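# Assemble and shut the pet carrier, left upright

## Task

Fit the carrier's top onto its bottom half, install the door and close it, and finish with the whole carrier standing upright.

## Robot and tools

Robot: two arms, left_arm and right_arm, each with a two-finger gripper. The fingers extend along the gripper's +z axis and separate along its y axis. The reported hand point sits between the pads, roughly 1 cm short of the fingertips. Calibrated bases in the scene frame: left_arm at (-0.017, +0.338, 0) m, quat_wxyz (+1.000, 0, 0, -0.026); right_arm at (+0.032, -0.229, 0) m, quat_wxyz (+1.000, 0, 0, -0.004).

Frames: the scene frame has its origin at table height, halfway between the nominal bases, +z up, +x out over the table, and left_arm toward +y (arm names do not match image sides). Fixed cameras and the table use the scene frame. Each arm's hand pose, targets, velocities and wrist-camera pose are given in that arm's own base frame, and its offsets run along its own base axes, rotating about the Hand target position. Printed poses may be off by a few cm, more when the arm reaches far.

Row layout (shared by execute_actions and move): 14 numbers, each in [-1, 1]. First left_arm: dx, dy, dz, rx, ry, rz, opening; then the same seven for right_arm. Both arms always appear, even if one stays still. dx..rz are an offset (not a pose) from that arm's Hand target at the start of the action or move; 1.0 equals 0.6 m or 180 degrees; rx, ry, rz form a single rotation vector. An xyz offset longer than 1.0 is shortened along its direction. Opening is absolute: +1 fully open (0.093 m), -1 closed. Sending all six pose numbers as 0 re-requests the current Hand target; a 0 opening is a real command, so resend the current opening to leave a gripper unchanged.

execute_actions(actions, cameras): actions is a list of actions; each action is a list of up to 15 rows, one per 1/30 s step; a short action repeats its last row to fill 15 steps. Every row in an action counts from the same start pose, not the prior row; each new action restarts from the current Hand target, so repeating an offset keeps moving further. An empty list returns images plus the scene number. cameras: names from cam_high, cam_low, cam_left_wrist, cam_right_wrist, or ["all"]; [] for none; an unknown name voids the call.

move(target, speed, blend, opening_speed, grip_force, blocking, cameras): straight-line path to target, which is one 14-number row or a list of up to 15 rows; every row is an offset from the same starting Hand targets. speed: m/s, 0.002 to 2.9, default 0.25, one value or one per target; rotation is capped at twice that in rad/s. blend: metres of corner rounding per intermediate target; 0 means stop at each. opening_speed: rate of opening change per second on the -1..+1 scale, at least 0.2. grip_force: newtons per pad, 10 to 50 (50 = full), one value or one per arm; it persists, and lower values close slowly. blocking=false returns after about 0.5 s while motion continues. Paths do not avoid obstacles or the other arm; faster moves overshoot more and hit harder. Avoid paths near an arm's own base (go around). The result adds a move: line: done, off_target, moving, held or fault, plus limits (paced = pose clipped, held = steps withheld). An arm not named in the ending is done (within 10 mm and 2 degrees).

wait(seconds 0 to 10, cameras): lets the scene run, holding commands. stop(cameras): brakes a running move. zoom_image(camera, region [x0, y0, x1, y1] pixels, max 504x504): enlarges part of the latest image of that camera. finished_scene(scene): ends the current scene, given its number; irreversible, and the carrier must stay assembled without the robot.

Results: end_effector_position (m) and end_effector_quat_wxyz per arm; Hand target (last commanded pose after clipping, which next offsets start from); Tool commands; Joint positions (last entry is gripper gap in m, floored at zero); Joint torques; Joint velocities (may be omitted or read within noise). Orientation commands are clipped to 40 degrees from the measured one each step. Grippers often settle short of Hand target; resend the shortfall as an offset and check tilt after moves. Small moves can fail or go sideways.

Gripping: grip_measured is motor position on the -1..+1 scale; pads meet near -0.94, and each mm of object width adds about 0.0208. A reading may be up to 0.02 too high. For full force on a rigid flat object, command at least 0.24 below its width reading; to release, command well above it; keep sending the closing value to hold. Sudden big closes spike the force.

Joint limits (rad): waist -2.618 to 3.054, shoulder 0.000 to 3.142, elbow 0.000 to 3.142 (straight 2.901), wrist pitch -1.571 to 1.571, wrist yaw -1.571 to 1.571, wrist roll -2.094 to 2.094.

Avoid: dropping or releasing moving parts, anything leaving the table, slamming or hard pushing, hitting fixed or heavy things, any contact or mutual gripping between arms, strain on wrist camera cables, pressing into unreachable poses (motor heat: MOTOR HOT at 75 °C, fault fold at 90 °C, collapse at 100 °C). A stalled arm keeps pushing until commanded back. Loose objects may get nudged occasionally. Camera images are 672x504.

Each tool is called after "Request:" by a JSON object that holds its "name" and its "arguments".

## Session

Request:
{"name": "execute_actions", "arguments": {"actions": []}}

Scene clock: 0.00 s.
left_arm: end_effector_position=(+0.4057, -0.0074, +0.1784) grip_measured=+1.000 end_effector_quat_wxyz=(+0.487, +0.070, +0.854, +0.170) | right_arm: end_effector_position=(+0.3456, +0.1153, +0.2104) grip_measured=+1.000 end_effector_quat_wxyz=(+0.459, -0.147, +0.876, -0.026)
Joint positions: left_arm=[-0.169 1.345 0.797 0.023 -0.371 0.211 0.093] | right_arm=[0.447 1.183 0.919 -0.379 0.273 -0.024 0.093]
Joint velocities: within noise
Joint torques (N m): no reading
Heat: left arm: 45 °C; right arm: 39 °C.
Hand target: left_arm +0.4089, -0.0078, +0.1911; +0.502, +0.066, +0.846, +0.169 | right_arm +0.3473, +0.1161, +0.2189; +0.469, -0.145, +0.871, -0.023
Tool commands: left_gripper/opening=+1.0 right_gripper/opening=+1.0

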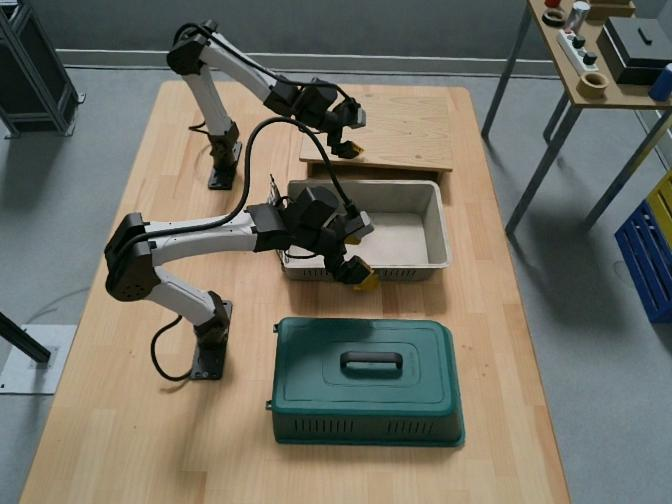

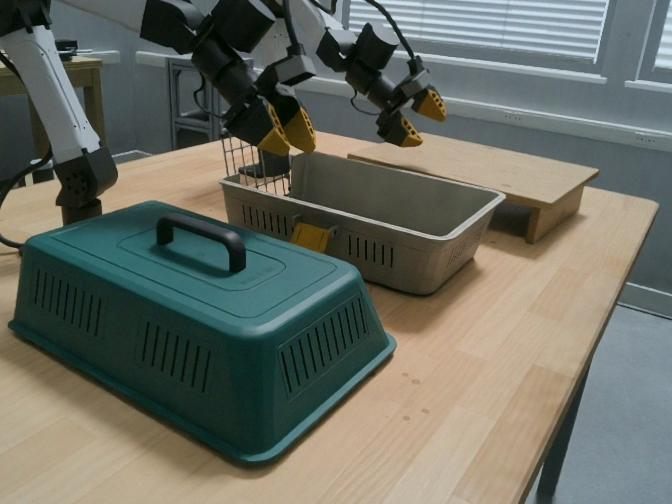

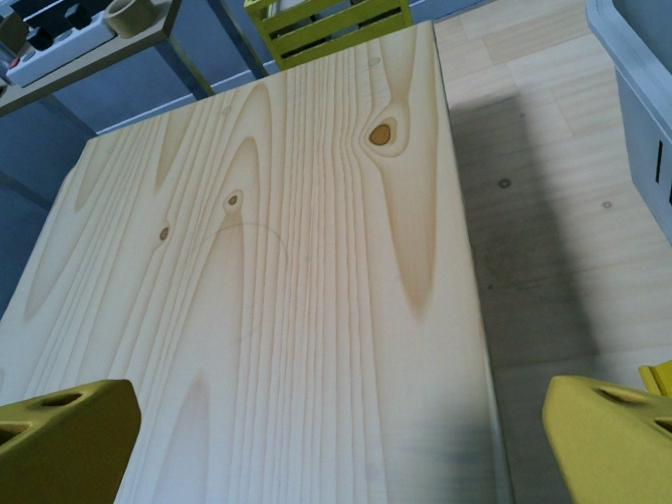

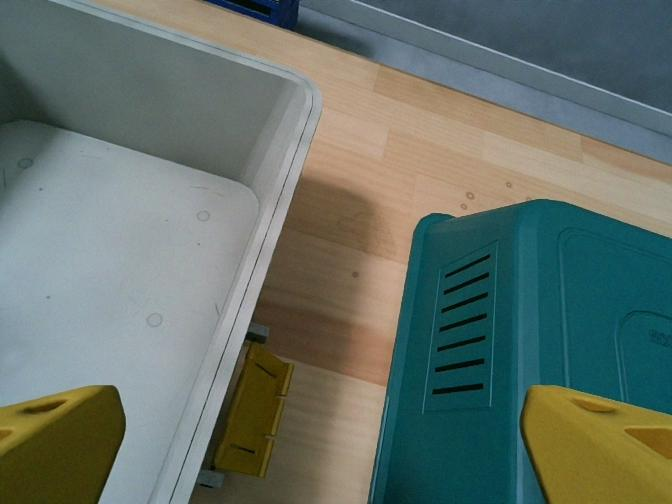

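Request:
{"name": "zoom_image", "arguments": {"camera": "cam_high", "region": [250, 150, 470, 310]}}

Request:
{"name": "zoom_image", "arguments": {"camera": "cam_low", "region": [180, 110, 420, 290]}}

Request:
{"name": "zoom_image", "arguments": {"camera": "cam_high", "region": [250, 300, 480, 460]}}

Request:
{"name": "zoom_image", "arguments": {"camera": "cam_low", "region": [0, 190, 400, 480]}}

Scaled by 2.291 from the camera's 672x504 image, which has a finer 960x720 frame.

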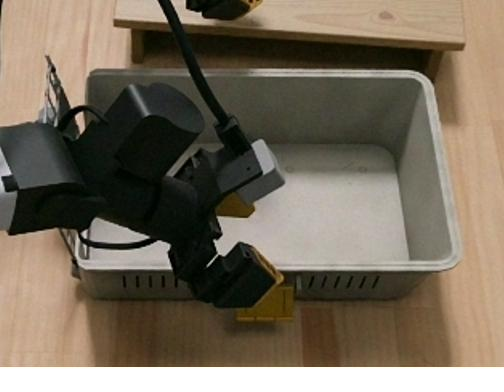

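Scaled by 2.100 from the camera's 672x504 image, which has a finer 960x720 frame.

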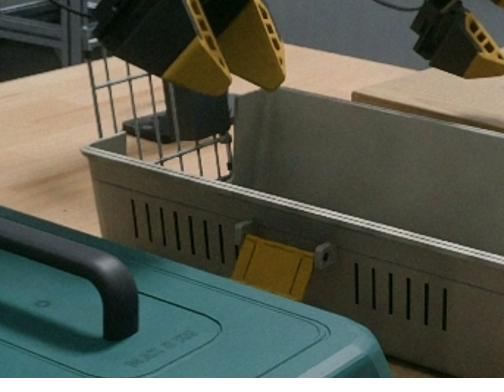

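Scaled by 2.191 from the camera's 672x504 image, which has a finer 960x720 frame.

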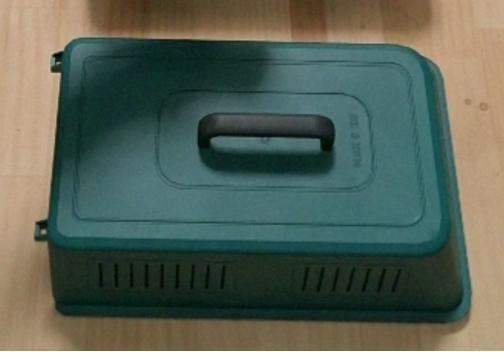

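Scaled by 1.260 from the camera's 672x504 image, which has a finer 960x720 frame.

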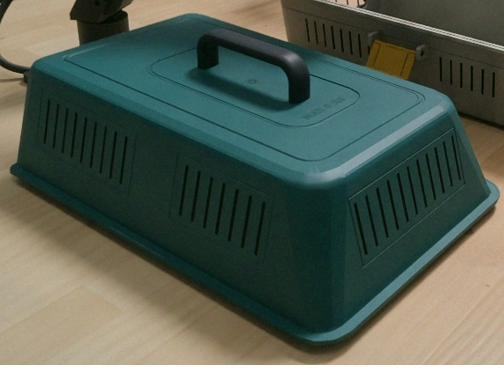

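Request:
{"name": "move", "arguments": {"target": [-0.232,-0.187,0.265,-0.113,0.337,0.044,1,0.188,-0.193,0.185,0.0154,0.312,-0.0965,1], "cameras": ["all"]}}

Scene clock: 16.40 s.
left_arm: end_effector_position=(+0.2740, -0.1214, +0.3375) grip_measured=+1.000 end_effector_quat_wxyz=(+0.238, +0.013, +0.967, -0.093) | right_arm: end_effector_position=(+0.4584, -0.0003, +0.3261) grip_measured=+1.000 end_effector_quat_wxyz=(+0.291, -0.005, +0.957, -0.009)
Joint positions: left_arm=[-0.43 1.478 1.988 -1.564 -0.023 -0.397 0.093] | right_arm=[0.006 2.095 2.679 -1.564 0.017 -0.01 0.093]
Joint torques (N m): left_arm=[0.57 -6.48 7.2 1.32 0.16 0.04] | right_arm=[-0.44 -9.58 8.31 1.35 -0.1 0.02]
Heat: left arm: 48 °C; right arm: 41 °C.
Hand target: left_arm +0.2697, -0.1200, +0.3501; +0.001, +0.000, +1.000, +0.000 | right_arm +0.4601, +0.0003, +0.3300; +0.001, +0.000, +1.000, +0.000
Off the commanded pose: left_arm 0.013 m, 30 deg | right_arm 0.004 m, 34 deg.
joint sent to its limit (left arm) — joint 4 (wrist pitch), lower limit. The joint targets are off in orientation, not in position.
joint sent to its limit (right arm) — joint 4 (wrist pitch), lower limit. The joint targets are off in orientation, not in position.
move: off_target (left_arm, right_arm)

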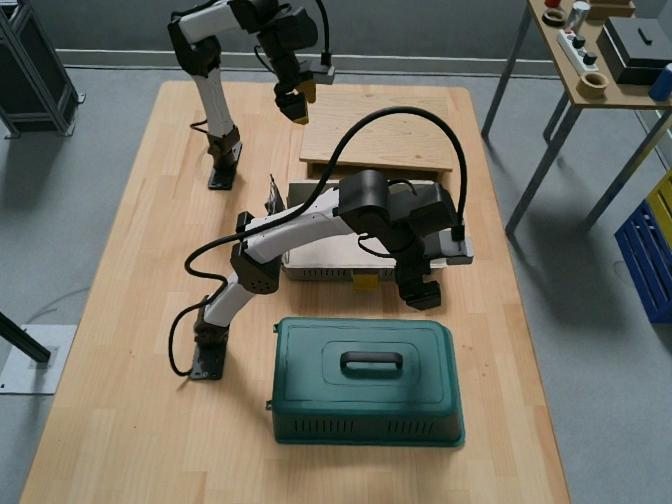

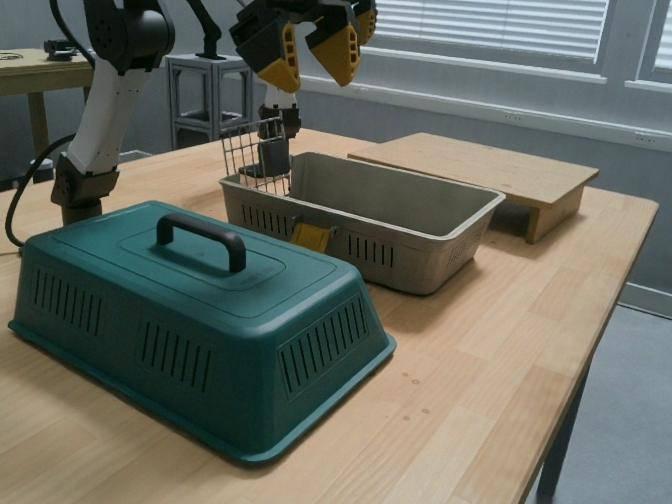

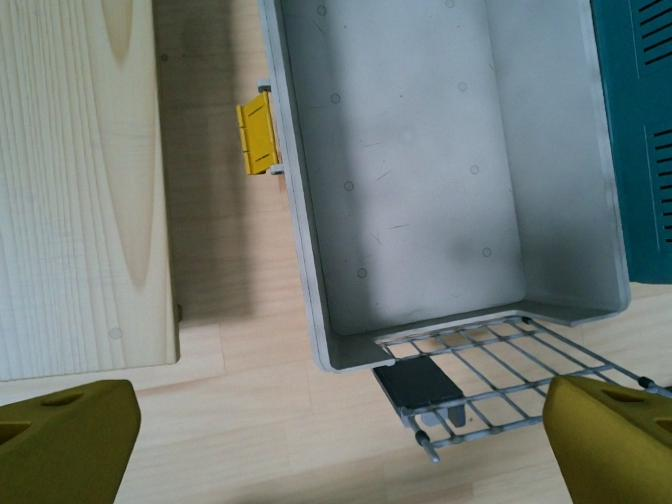

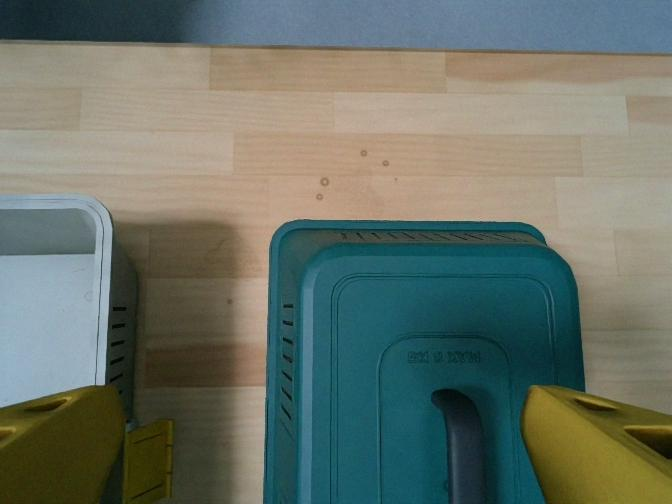

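Request:
{"name": "zoom_image", "arguments": {"camera": "cam_left_wrist", "region": [300, 250, 672, 504]}}

Request:
{"name": "zoom_image", "arguments": {"camera": "cam_low", "region": [200, 100, 340, 220]}}

Request:
{"name": "zoom_image", "arguments": {"camera": "cam_high", "region": [240, 160, 360, 300]}}

Scaled by 1.355 from the camera's 672x504 image, which has a finer 960x720 frame.

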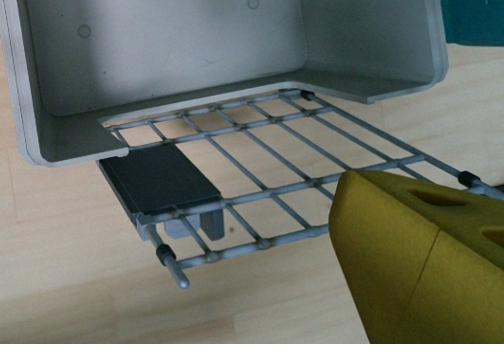

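Scaled by 3.600 from the camera's 672x504 image, which has a finer 960x720 frame.

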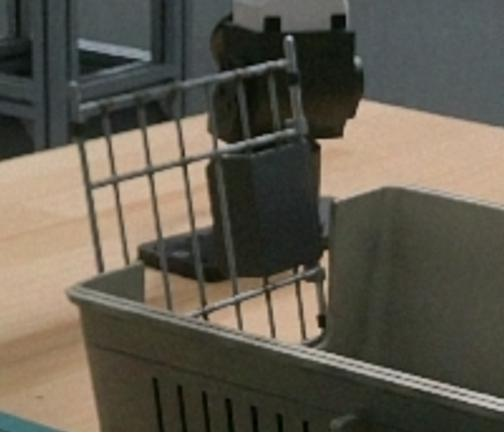

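Scaled by 3.600 from the camera's 672x504 image, which has a finer 960x720 frame.

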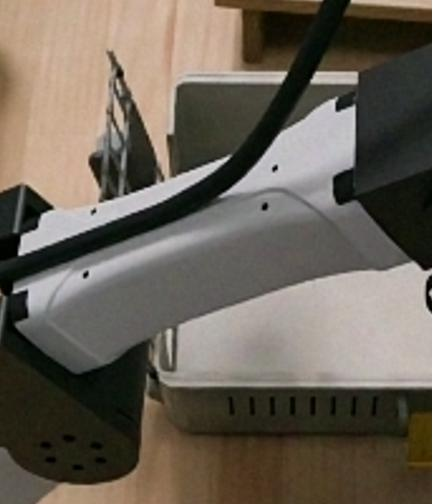

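Request:
{"name": "move", "arguments": {"target": [-0.083,0.2,-0.033,-0.162,-0.245,-0.347,1,0,0,0,0,0,0,1], "cameras": ["cam_left_wrist","cam_high"]}}

Request:
{"name": "zoom_image", "arguments": {"camera": "cam_left_wrist", "region": [150, 50, 530, 400]}}

Scene clock: 35.30 s.
left_arm: end_effector_position=(+0.2232, +0.0032, +0.3269) grip_measured=+1.000 end_effector_quat_wxyz=(+0.431, +0.411, +0.800, -0.070) | right_arm: end_effector_position=(+0.4584, -0.0003, +0.3261) grip_measured=+1.000 end_effector_quat_wxyz=(+0.291, -0.005, +0.957, -0.009)
Joint positions: left_arm=[0.612 1.139 1.517 -1.566 0.842 1.389 0.093] | right_arm=[0.006 2.095 2.679 -1.564 0.017 -0.01 0.093]
Joint torques (N m): left_arm=[0.49 -3.23 4.85 0.95 0.7 0.32] | right_arm=[-0.44 -9.62 8.32 1.36 -0.1 0.02]
Heat: left arm: 49 °C; right arm: 44 °C.
Hand target: left_arm +0.2199, +0.0000, +0.3303; +0.354, +0.500, +0.755, -0.234 | right_arm +0.4601, +0.0003, +0.3300; +0.001, +0.000, +1.000, +0.000
Off the commanded pose: left_arm 0.006 m, 24 deg | right_arm 0.004 m, 34 deg.
joint sent to its limit (left arm) — joint 4 (wrist pitch), lower limit. The joint targets are off in orientation, not in position.
joint sent to its limit (right arm) — joint 4 (wrist pitch), lower limit. The joint targets are off in orientation, not in position.
move: off_target (left_arm, right_arm)
Images, in order (width x height): cam_high 672x504, cam_left_wrist 672x504.

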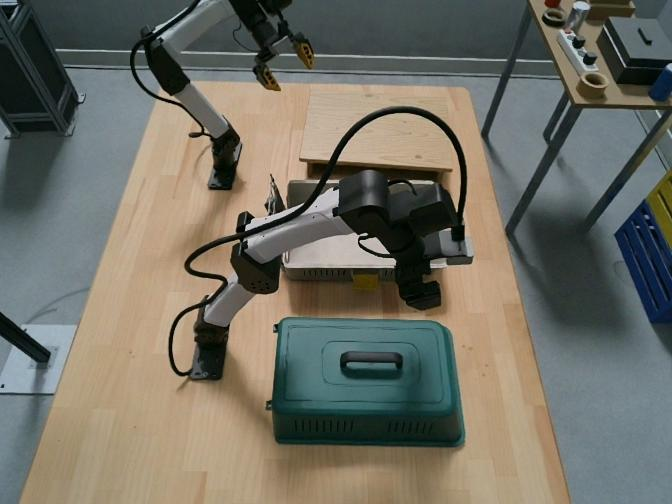

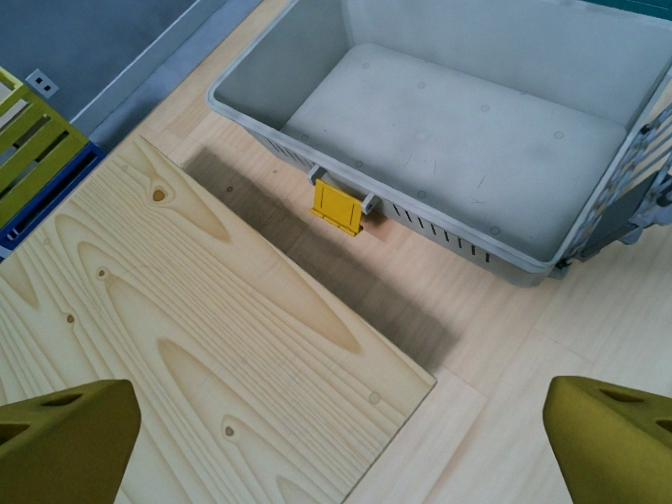

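Scaled by 1.326 from the camera's 672x504 image, which has a finer 960x720 frame.

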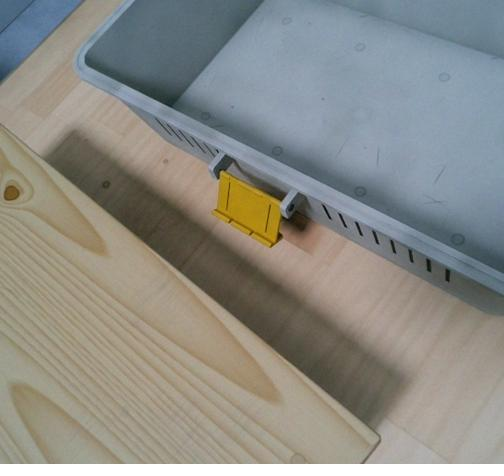

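Request:
{"name": "move", "arguments": {"target": [0,0,0,0,0,0,1,-0.583,0.283,0.0,0.116,-0.201,0.319,1], "cameras": ["cam_right_wrist","cam_high","cam_low"]}}

Scene clock: 43.30 s.
left_arm: end_effector_position=(+0.2232, +0.0032, +0.3269) grip_measured=+1.000 end_effector_quat_wxyz=(+0.432, +0.412, +0.800, -0.070) | right_arm: end_effector_position=(+0.1106, +0.1707, +0.3337) grip_measured=+1.000 end_effector_quat_wxyz=(+0.301, -0.472, +0.810, +0.174)
Joint positions: left_arm=[0.612 1.139 1.517 -1.566 0.842 1.39 0.093] | right_arm=[0.932 0.984 1.563 -1.444 -0.077 -0.095 0.093]
Joint torques (N m): left_arm=[0.42 -3.21 4.89 0.93 0.67 0.35] | right_arm=[0.27 -0.36 4.82 1.57 0.01 0.05]
Heat: left arm: 49 °C; right arm: 45 °C.
Hand target: left_arm +0.2199, +0.0000, +0.3303; +0.354, +0.500, +0.755, -0.234 | right_arm +0.1103, +0.1701, +0.3300; +0.296, -0.469, +0.814, +0.171
Off the commanded pose: left_arm 0.006 m, 24 deg | right_arm 0.004 m, 1 deg.
joint sent to its limit (left arm) — joint 4 (wrist pitch), lower limit. The joint targets are off in orientation, not in position.
move: off_target (left_arm)
Images, in order (width x height): cam_high 672x504, cam_low 672x504, cam_right_wrist 672x504.

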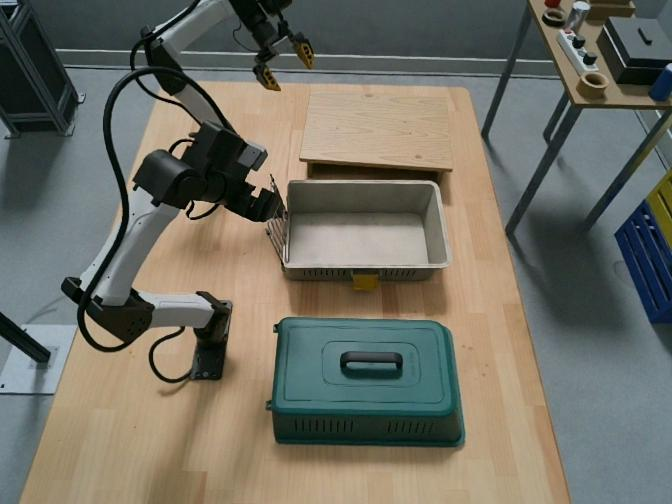

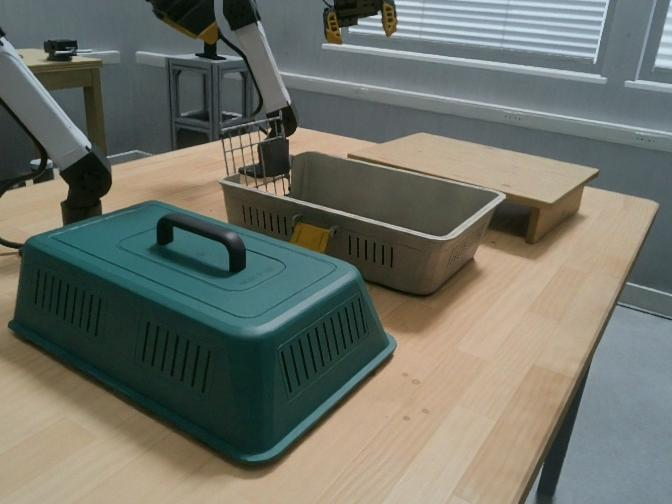

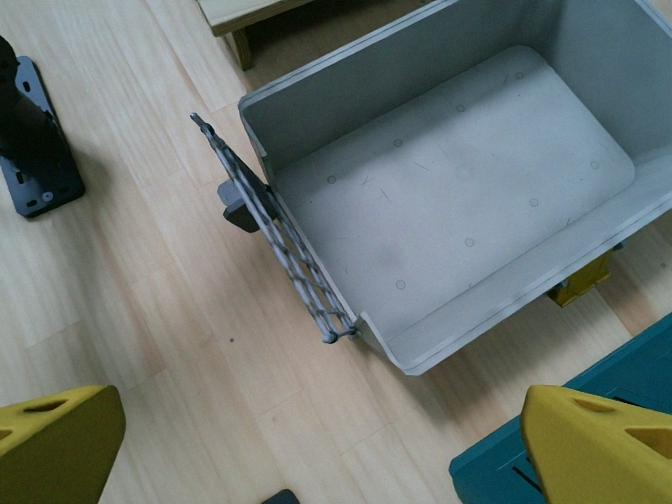

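Request:
{"name": "zoom_image", "arguments": {"camera": "cam_right_wrist", "region": [160, 80, 420, 380]}}

Request:
{"name": "zoom_image", "arguments": {"camera": "cam_low", "region": [210, 100, 310, 210]}}

Request:
{"name": "zoom_image", "arguments": {"camera": "cam_high", "region": [230, 160, 350, 300]}}

Scaled by 1.680 from the camera's 672x504 image, which has a finer 960x720 frame.

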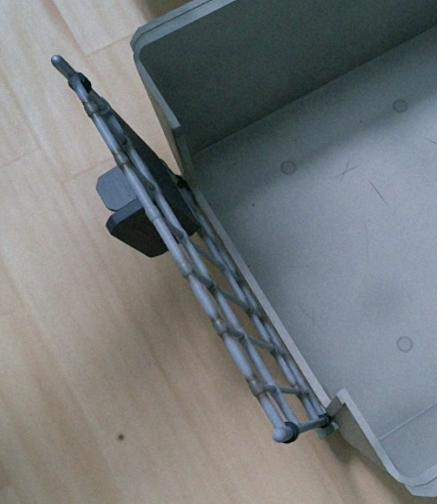

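Scaled by 4.582 from the camera's 672x504 image, which has a finer 960x720 frame.

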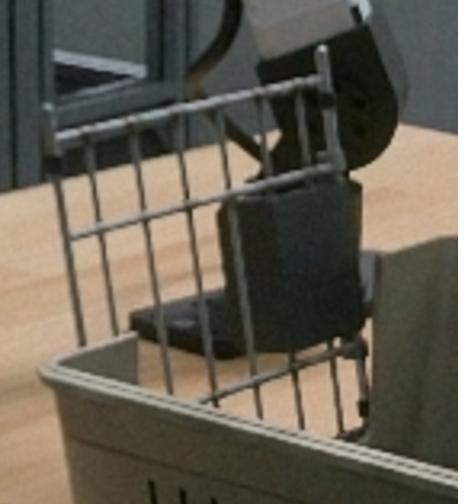

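Scaled by 3.600 from the camera's 672x504 image, which has a finer 960x720 frame.

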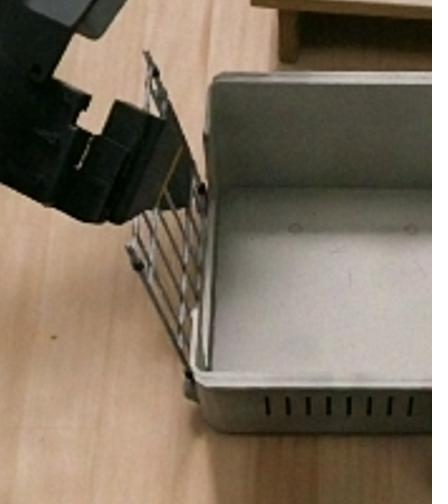

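Request:
{"name": "move", "arguments": {"target": [0,0,0,0,0,0,1,-0.0167,0,-0.2,0.096,-0.055,0,1], "cameras": ["cam_right_wrist"]}}

Request:
{"name": "zoom_image", "arguments": {"camera": "cam_right_wrist", "region": [130, 20, 470, 350]}}

Scene clock: 51.87 s.
left_arm: end_effector_position=(+0.2232, +0.0032, +0.3269) grip_measured=+1.000 end_effector_quat_wxyz=(+0.432, +0.412, +0.800, -0.070) | right_arm: end_effector_position=(+0.0986, +0.1676, +0.2113) grip_measured=+1.000 end_effector_quat_wxyz=(+0.429, -0.437, +0.750, +0.248)
Joint positions: left_arm=[0.612 1.139 1.517 -1.566 0.842 1.39 0.093] | right_arm=[1.004 0.341 0.655 -0.848 -0.041 -0.028 0.093]
Joint torques (N m): left_arm=[0.35 -3.14 4.9 0.96 0.67 0.34] | right_arm=[0.29 2.29 6 2.15 0.03 0.06]
Heat: left arm: 49 °C; right arm: 44 °C.
Hand target: left_arm +0.2199, +0.0000, +0.3303; +0.354, +0.500, +0.755, -0.234 | right_arm +0.1003, +0.1701, +0.2101; +0.432, -0.432, +0.751, +0.250
Off the commanded pose: left_arm 0.006 m, 24 deg | right_arm 0.003 m, 1 deg.
joint sent to its limit (left arm) — joint 4 (wrist pitch), lower limit. The joint targets are off in orientation, not in position.
move: off_target (left_arm)
Images, in order (width x height): cam_right_wrist 672x504.

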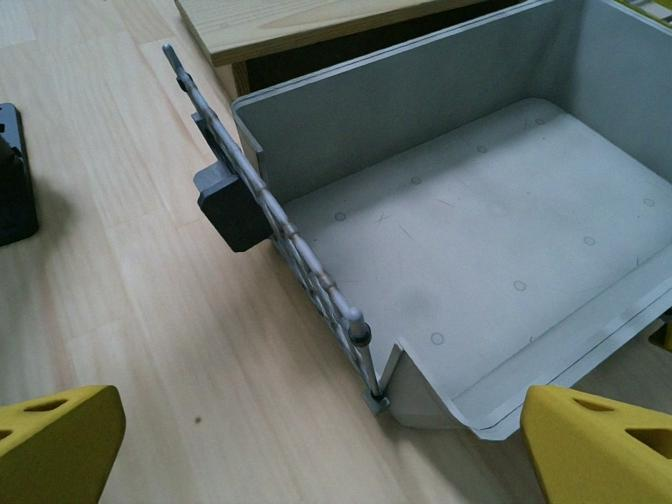

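Scaled by 1.482 from the camera's 672x504 image, which has a finer 960x720 frame.

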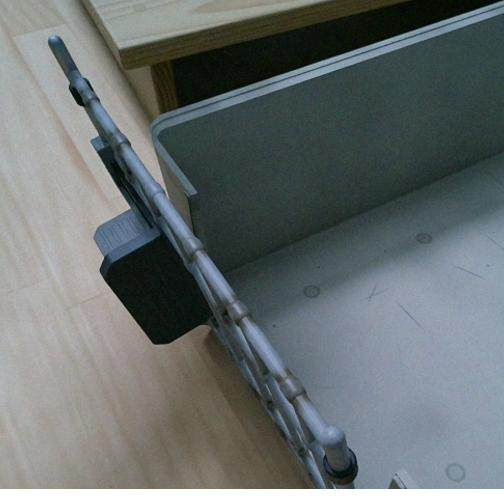

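Request:
{"name": "zoom_image", "arguments": {"camera": "cam_right_wrist", "region": [320, 290, 460, 440]}}

Request:
{"name": "zoom_image", "arguments": {"camera": "cam_right_wrist", "region": [150, 30, 300, 260]}}

Request:
{"name": "zoom_image", "arguments": {"camera": "cam_high", "region": [255, 300, 335, 450]}}

Scaled by 3.360 from the camera's 672x504 image, which has a finer 960x720 frame.

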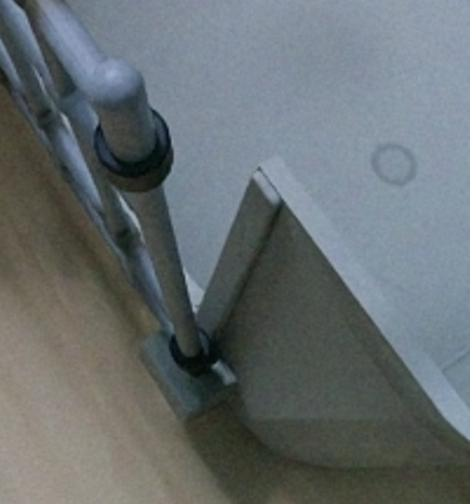

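Scaled by 2.191 from the camera's 672x504 image, which has a finer 960x720 frame.

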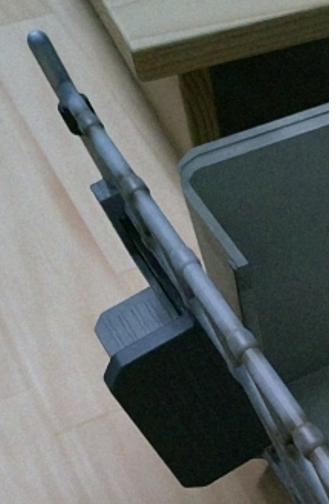

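This scene's latest camera images include none from cam_high. They are from: cam_right_wrist. cam_high's image comes with the result of a call that names it in "cameras".

Request:
{"name": "execute_actions", "arguments": {"actions": []}}

Request:
{"name": "zoom_image", "arguments": {"camera": "cam_high", "region": [255, 300, 335, 450]}}

Request:
{"name": "zoom_image", "arguments": {"camera": "cam_high", "region": [250, 165, 310, 285]}}

Request:
{"name": "zoom_image", "arguments": {"camera": "cam_low", "region": [200, 100, 320, 210]}}

Scene clock: 68.63 s.
left_arm: end_effector_position=(+0.2232, +0.0032, +0.3269) grip_measured=+1.000 end_effector_quat_wxyz=(+0.432, +0.412, +0.800, -0.070) | right_arm: end_effector_position=(+0.0987, +0.1676, +0.2114) grip_measured=+1.000 end_effector_quat_wxyz=(+0.430, -0.437, +0.750, +0.248)
Joint positions: left_arm=[0.612 1.139 1.517 -1.566 0.842 1.39 0.093] | right_arm=[1.004 0.341 0.655 -0.847 -0.04 -0.028 0.093]
Joint velocities: within noise
Joint torques (N m): left_arm=[0.27 -3.34 5.03 0.98 0.68 0.37] | right_arm=[0.32 2.33 5.96 2.16 0.05 0.06]
Heat: left arm: 49 °C; right arm: 43 °C.
Hand target: left_arm +0.2199, +0.0000, +0.3303; +0.354, +0.500, +0.755, -0.234 | right_arm +0.1003, +0.1701, +0.2100; +0.432, -0.432, +0.751, +0.250
Tool commands: left_gripper/opening=+1.0 right_gripper/opening=+1.0
Off the commanded pose: left_arm 0.006 m, 24 deg | right_arm 0.003 m, 1 deg.

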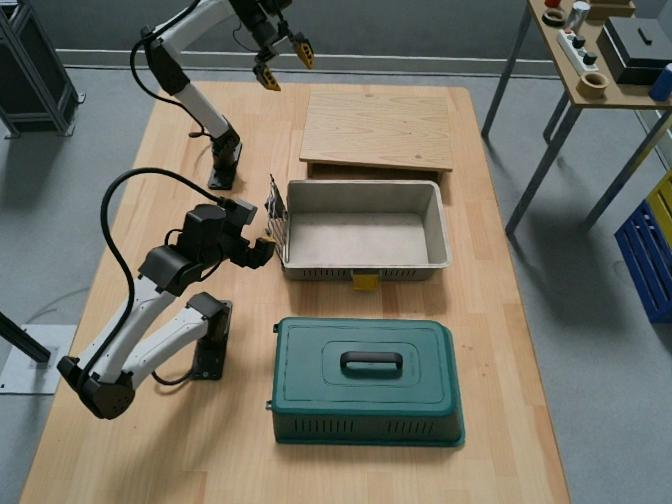

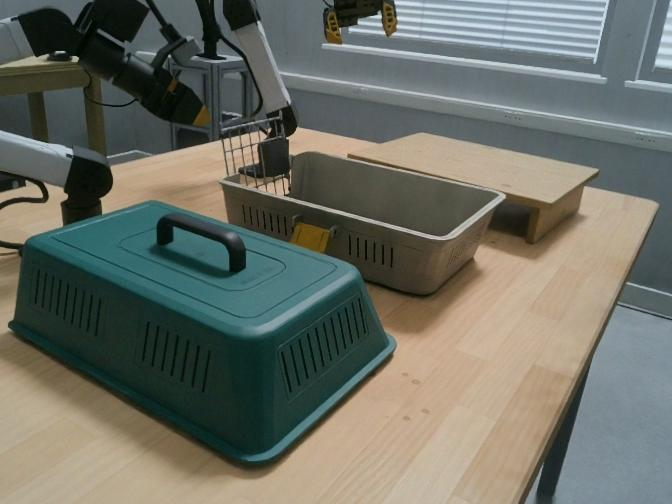

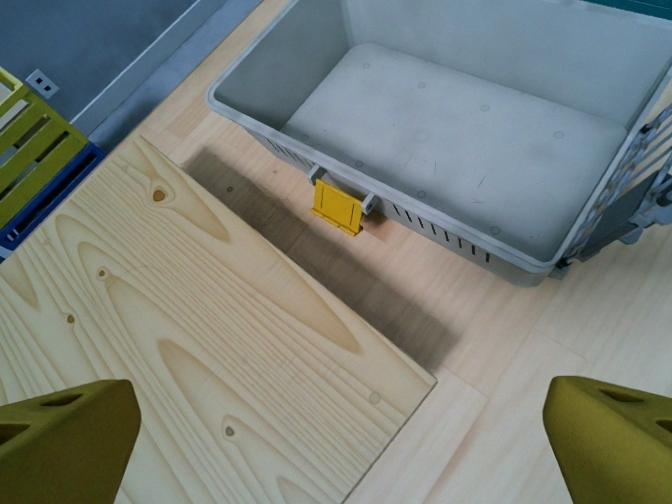

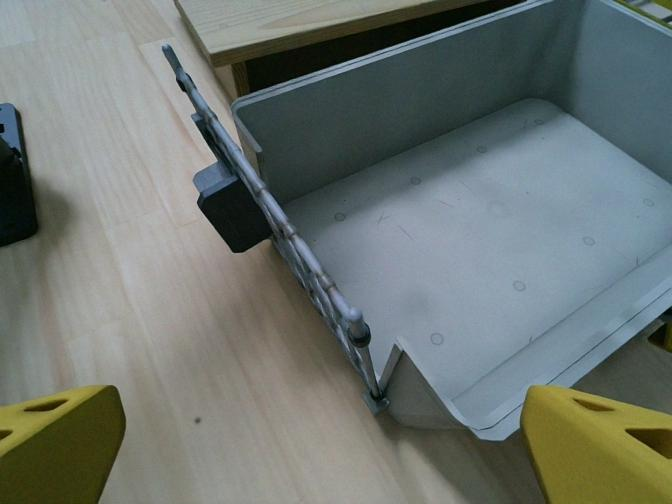

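Scaled by 3.360 from the camera's 672x504 image, which has a finer 960x720 frame.

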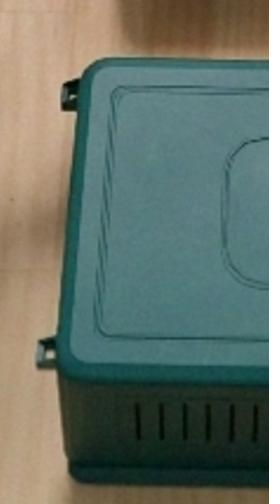

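Scaled by 4.200 from the camera's 672x504 image, which has a finer 960x720 frame.

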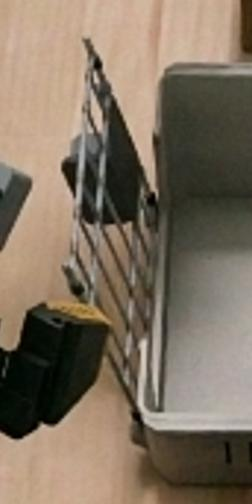

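Scaled by 4.200 from the camera's 672x504 image, which has a finer 960x720 frame.

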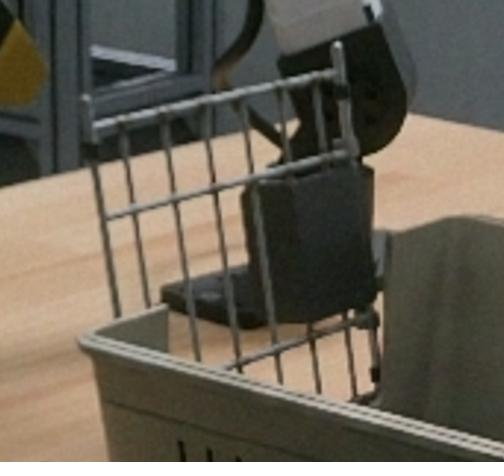

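Request:
{"name": "move", "arguments": {"target": [[0,0,0,0,0,0,1,0.0,-0.1,0.2,0,0,0,1],[0,0,0,0,0,0,1,0.467,-0.392,0.2,-0.116,0.2,-0.318,1]], "blend": [0.03,0], "cameras": ["cam_right_wrist","cam_high","cam_low"]}}

Scene clock: 94.40 s.
left_arm: end_effector_position=(+0.2232, +0.0032, +0.3269) grip_measured=+1.000 end_effector_quat_wxyz=(+0.432, +0.412, +0.800, -0.070) | right_arm: end_effector_position=(+0.3790, -0.0659, +0.3227) grip_measured=+1.000 end_effector_quat_wxyz=(+0.243, -0.002, +0.970, -0.010)
Joint positions: left_arm=[0.612 1.139 1.517 -1.566 0.842 1.39 0.093] | right_arm=[-0.207 1.808 2.289 -1.566 -0.079 -0.191 0.093]
Joint torques (N m): left_arm=[0.31 -3.14 4.96 0.94 0.72 0.35] | right_arm=[0.28 -7.92 8.64 1.2 0 0.07]
Heat: left arm: 49 °C; right arm: 43 °C.
Hand target: left_arm +0.2199, +0.0000, +0.3303; +0.354, +0.500, +0.755, -0.234 | right_arm +0.3804, -0.0651, +0.3301; +0.175, -0.001, +0.985, +0.001
Off the commanded pose: left_arm 0.006 m, 24 deg | right_arm 0.008 m, 8 deg.
joint sent to its limit (left arm) — joint 4 (wrist pitch), lower limit. The joint targets are off in orientation, not in position.
joint sent to its limit (right arm) — joint 4 (wrist pitch), lower limit. The joint targets are off in orientation, not in position.
move: off_target (left_arm, right_arm)
Images, in order (width x height): cam_high 672x504, cam_low 672x504, cam_right_wrist 672x504.

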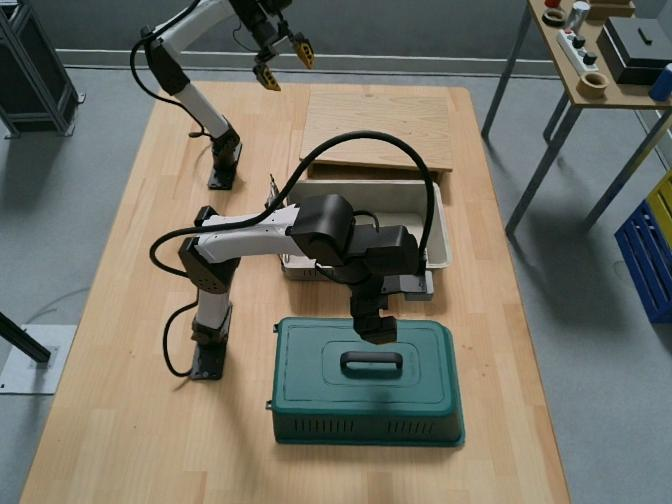

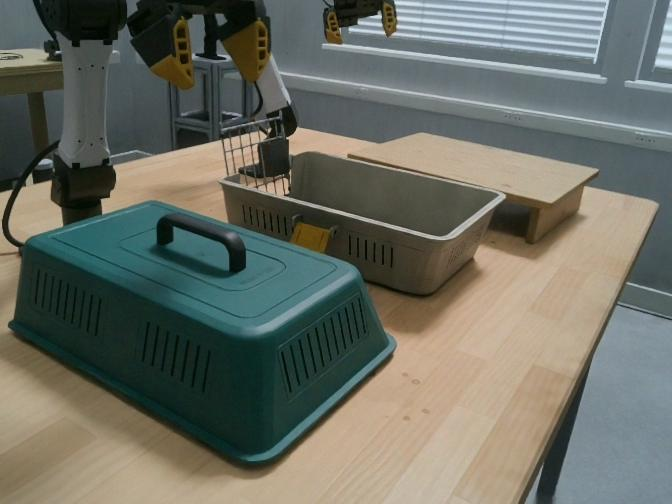

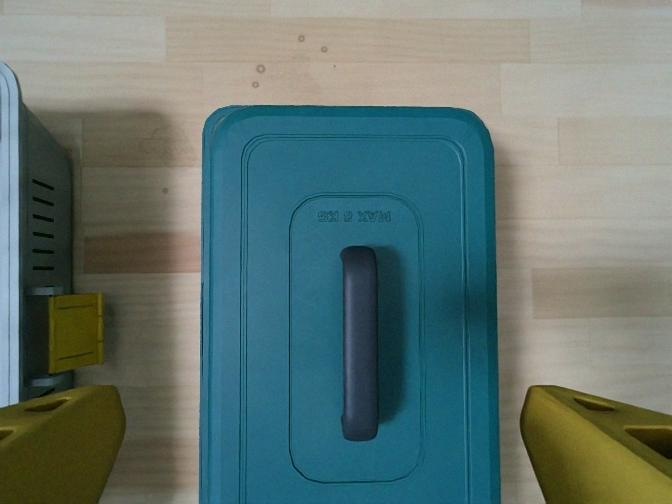

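Request:
{"name": "move", "arguments": {"target": [0,0,0,0,0,0,1,0,-0.033,-0.1,0,0.1,0,1], "cameras": ["cam_right_wrist","cam_high","cam_low"]}}

Scene clock: 99.70 s.
left_arm: end_effector_position=(+0.2232, +0.0032, +0.3269) grip_measured=+1.000 end_effector_quat_wxyz=(+0.432, +0.412, +0.800, -0.070) | right_arm: end_effector_position=(+0.3817, -0.0823, +0.2742) grip_measured=+1.000 end_effector_quat_wxyz=(+0.167, +0.004, +0.986, -0.026)
Joint positions: left_arm=[0.612 1.139 1.517 -1.566 0.842 1.39 0.093] | right_arm=[-0.221 1.871 2.205 -1.566 -0.021 -0.21 0.093]
Joint torques (N m): left_arm=[0.4 -3.26 4.97 0.92 0.7 0.35] | right_arm=[-0.66 -8.68 5.53 0.95 0.02 -0.14]
Heat: left arm: 49 °C; right arm: 43 °C.
Hand target: left_arm +0.2199, +0.0000, +0.3303; +0.354, +0.500, +0.755, -0.234 | right_arm +0.3805, -0.0849, +0.2702; +0.019, -0.001, +1.000, +0.001
Off the commanded pose: left_arm 0.006 m, 24 deg | right_arm 0.005 m, 17 deg.
joint sent to its limit (left arm) — joint 4 (wrist pitch), lower limit. The joint targets are off in orientation, not in position.
joint sent to its limit (right arm) — joint 4 (wrist pitch), lower limit. The joint targets are off in orientation, not in position.
move: off_target (left_arm, right_arm)
Images, in order (width x height): cam_high 672x504, cam_low 672x504, cam_right_wrist 672x504.

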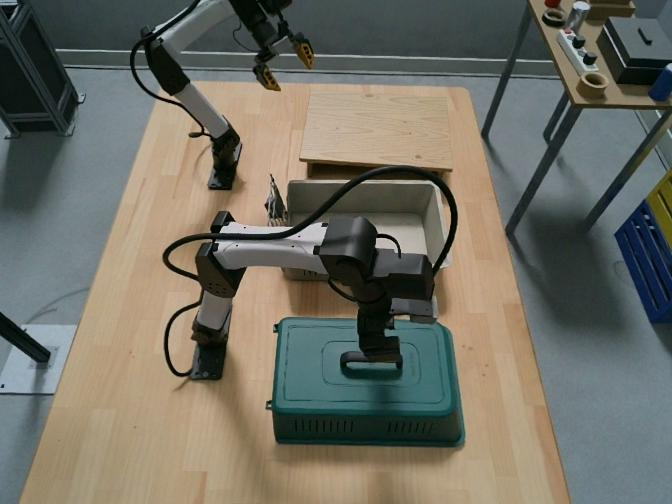

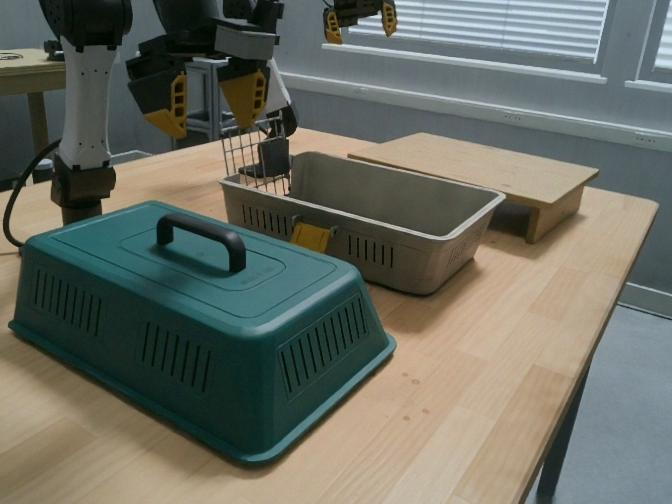

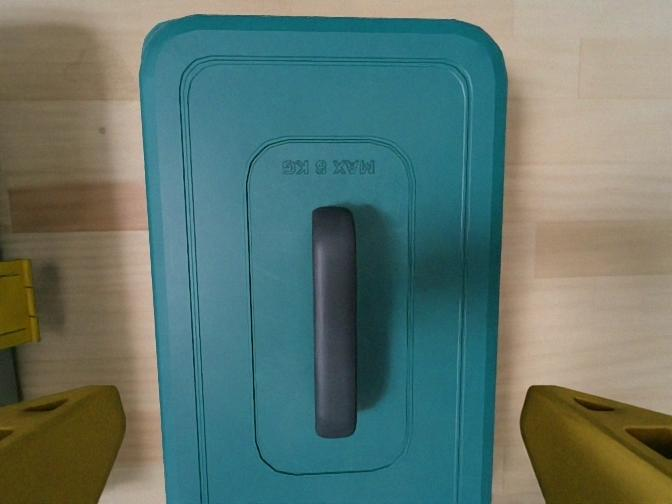

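Request:
{"name": "move", "arguments": {"target": [0,0,0,0,0,0,1,0,-0.008,-0.09,0,-0.211,0,1], "cameras": ["cam_right_wrist","cam_high","cam_low"]}}

Scene clock: 113.23 s.
left_arm: end_effector_position=(+0.2232, +0.0032, +0.3269) grip_measured=+1.000 end_effector_quat_wxyz=(+0.432, +0.412, +0.800, -0.070) | right_arm: end_effector_position=(+0.3805, -0.0898, +0.2084) grip_measured=+1.000 end_effector_quat_wxyz=(+0.326, +0.003, +0.945, +0.002)
Joint positions: left_arm=[0.612 1.139 1.517 -1.566 0.842 1.39 0.093] | right_arm=[-0.315 1.479 1.334 -0.787 -0.194 -0.244 0.093]
Joint torques (N m): left_arm=[0.36 -3.1 4.89 0.95 0.73 0.36] | right_arm=[-0.62 -9.16 6.75 1.68 -0.23 -0.12]
Heat: left arm: 49 °C; right arm: 42 °C.
Hand target: left_arm +0.2199, +0.0000, +0.3303; +0.354, +0.500, +0.755, -0.234 | right_arm +0.3806, -0.0896, +0.2161; +0.343, -0.001, +0.939, +0.000
Off the commanded pose: left_arm 0.006 m, 24 deg | right_arm 0.008 m, 2 deg.
joint sent to its limit (left arm) — joint 4 (wrist pitch), lower limit. The joint targets are off in orientation, not in position.
move: off_target (left_arm)
Images, in order (width x height): cam_high 672x504, cam_low 672x504, cam_right_wrist 672x504.

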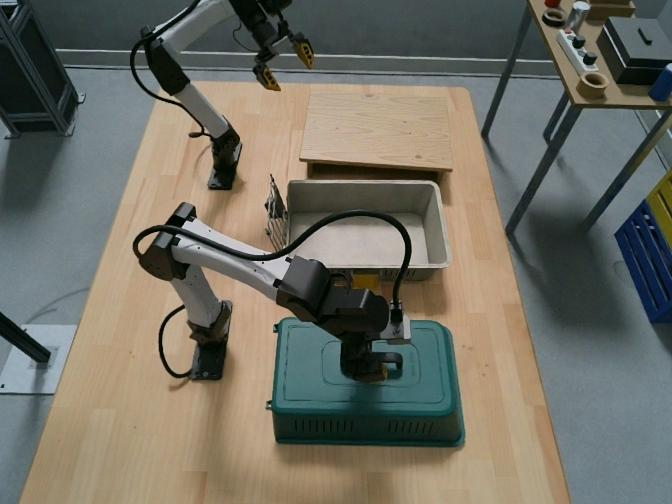

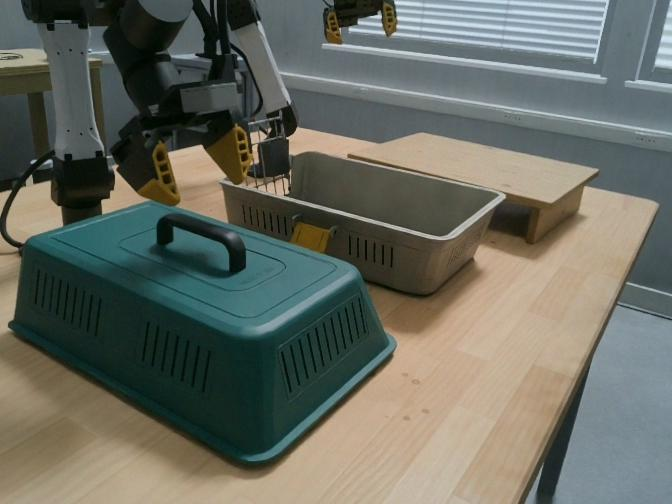

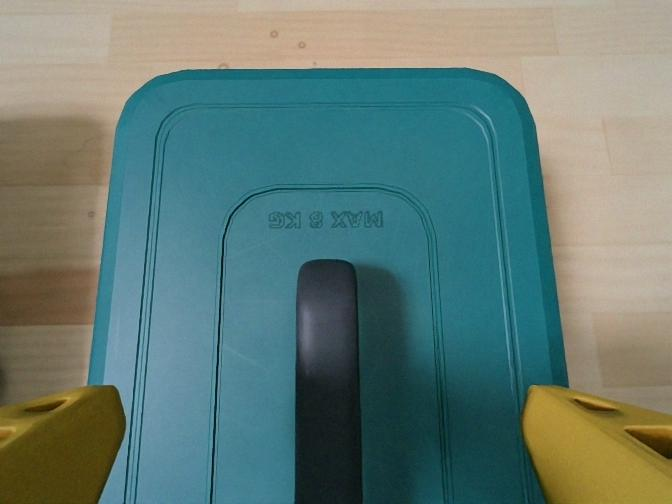

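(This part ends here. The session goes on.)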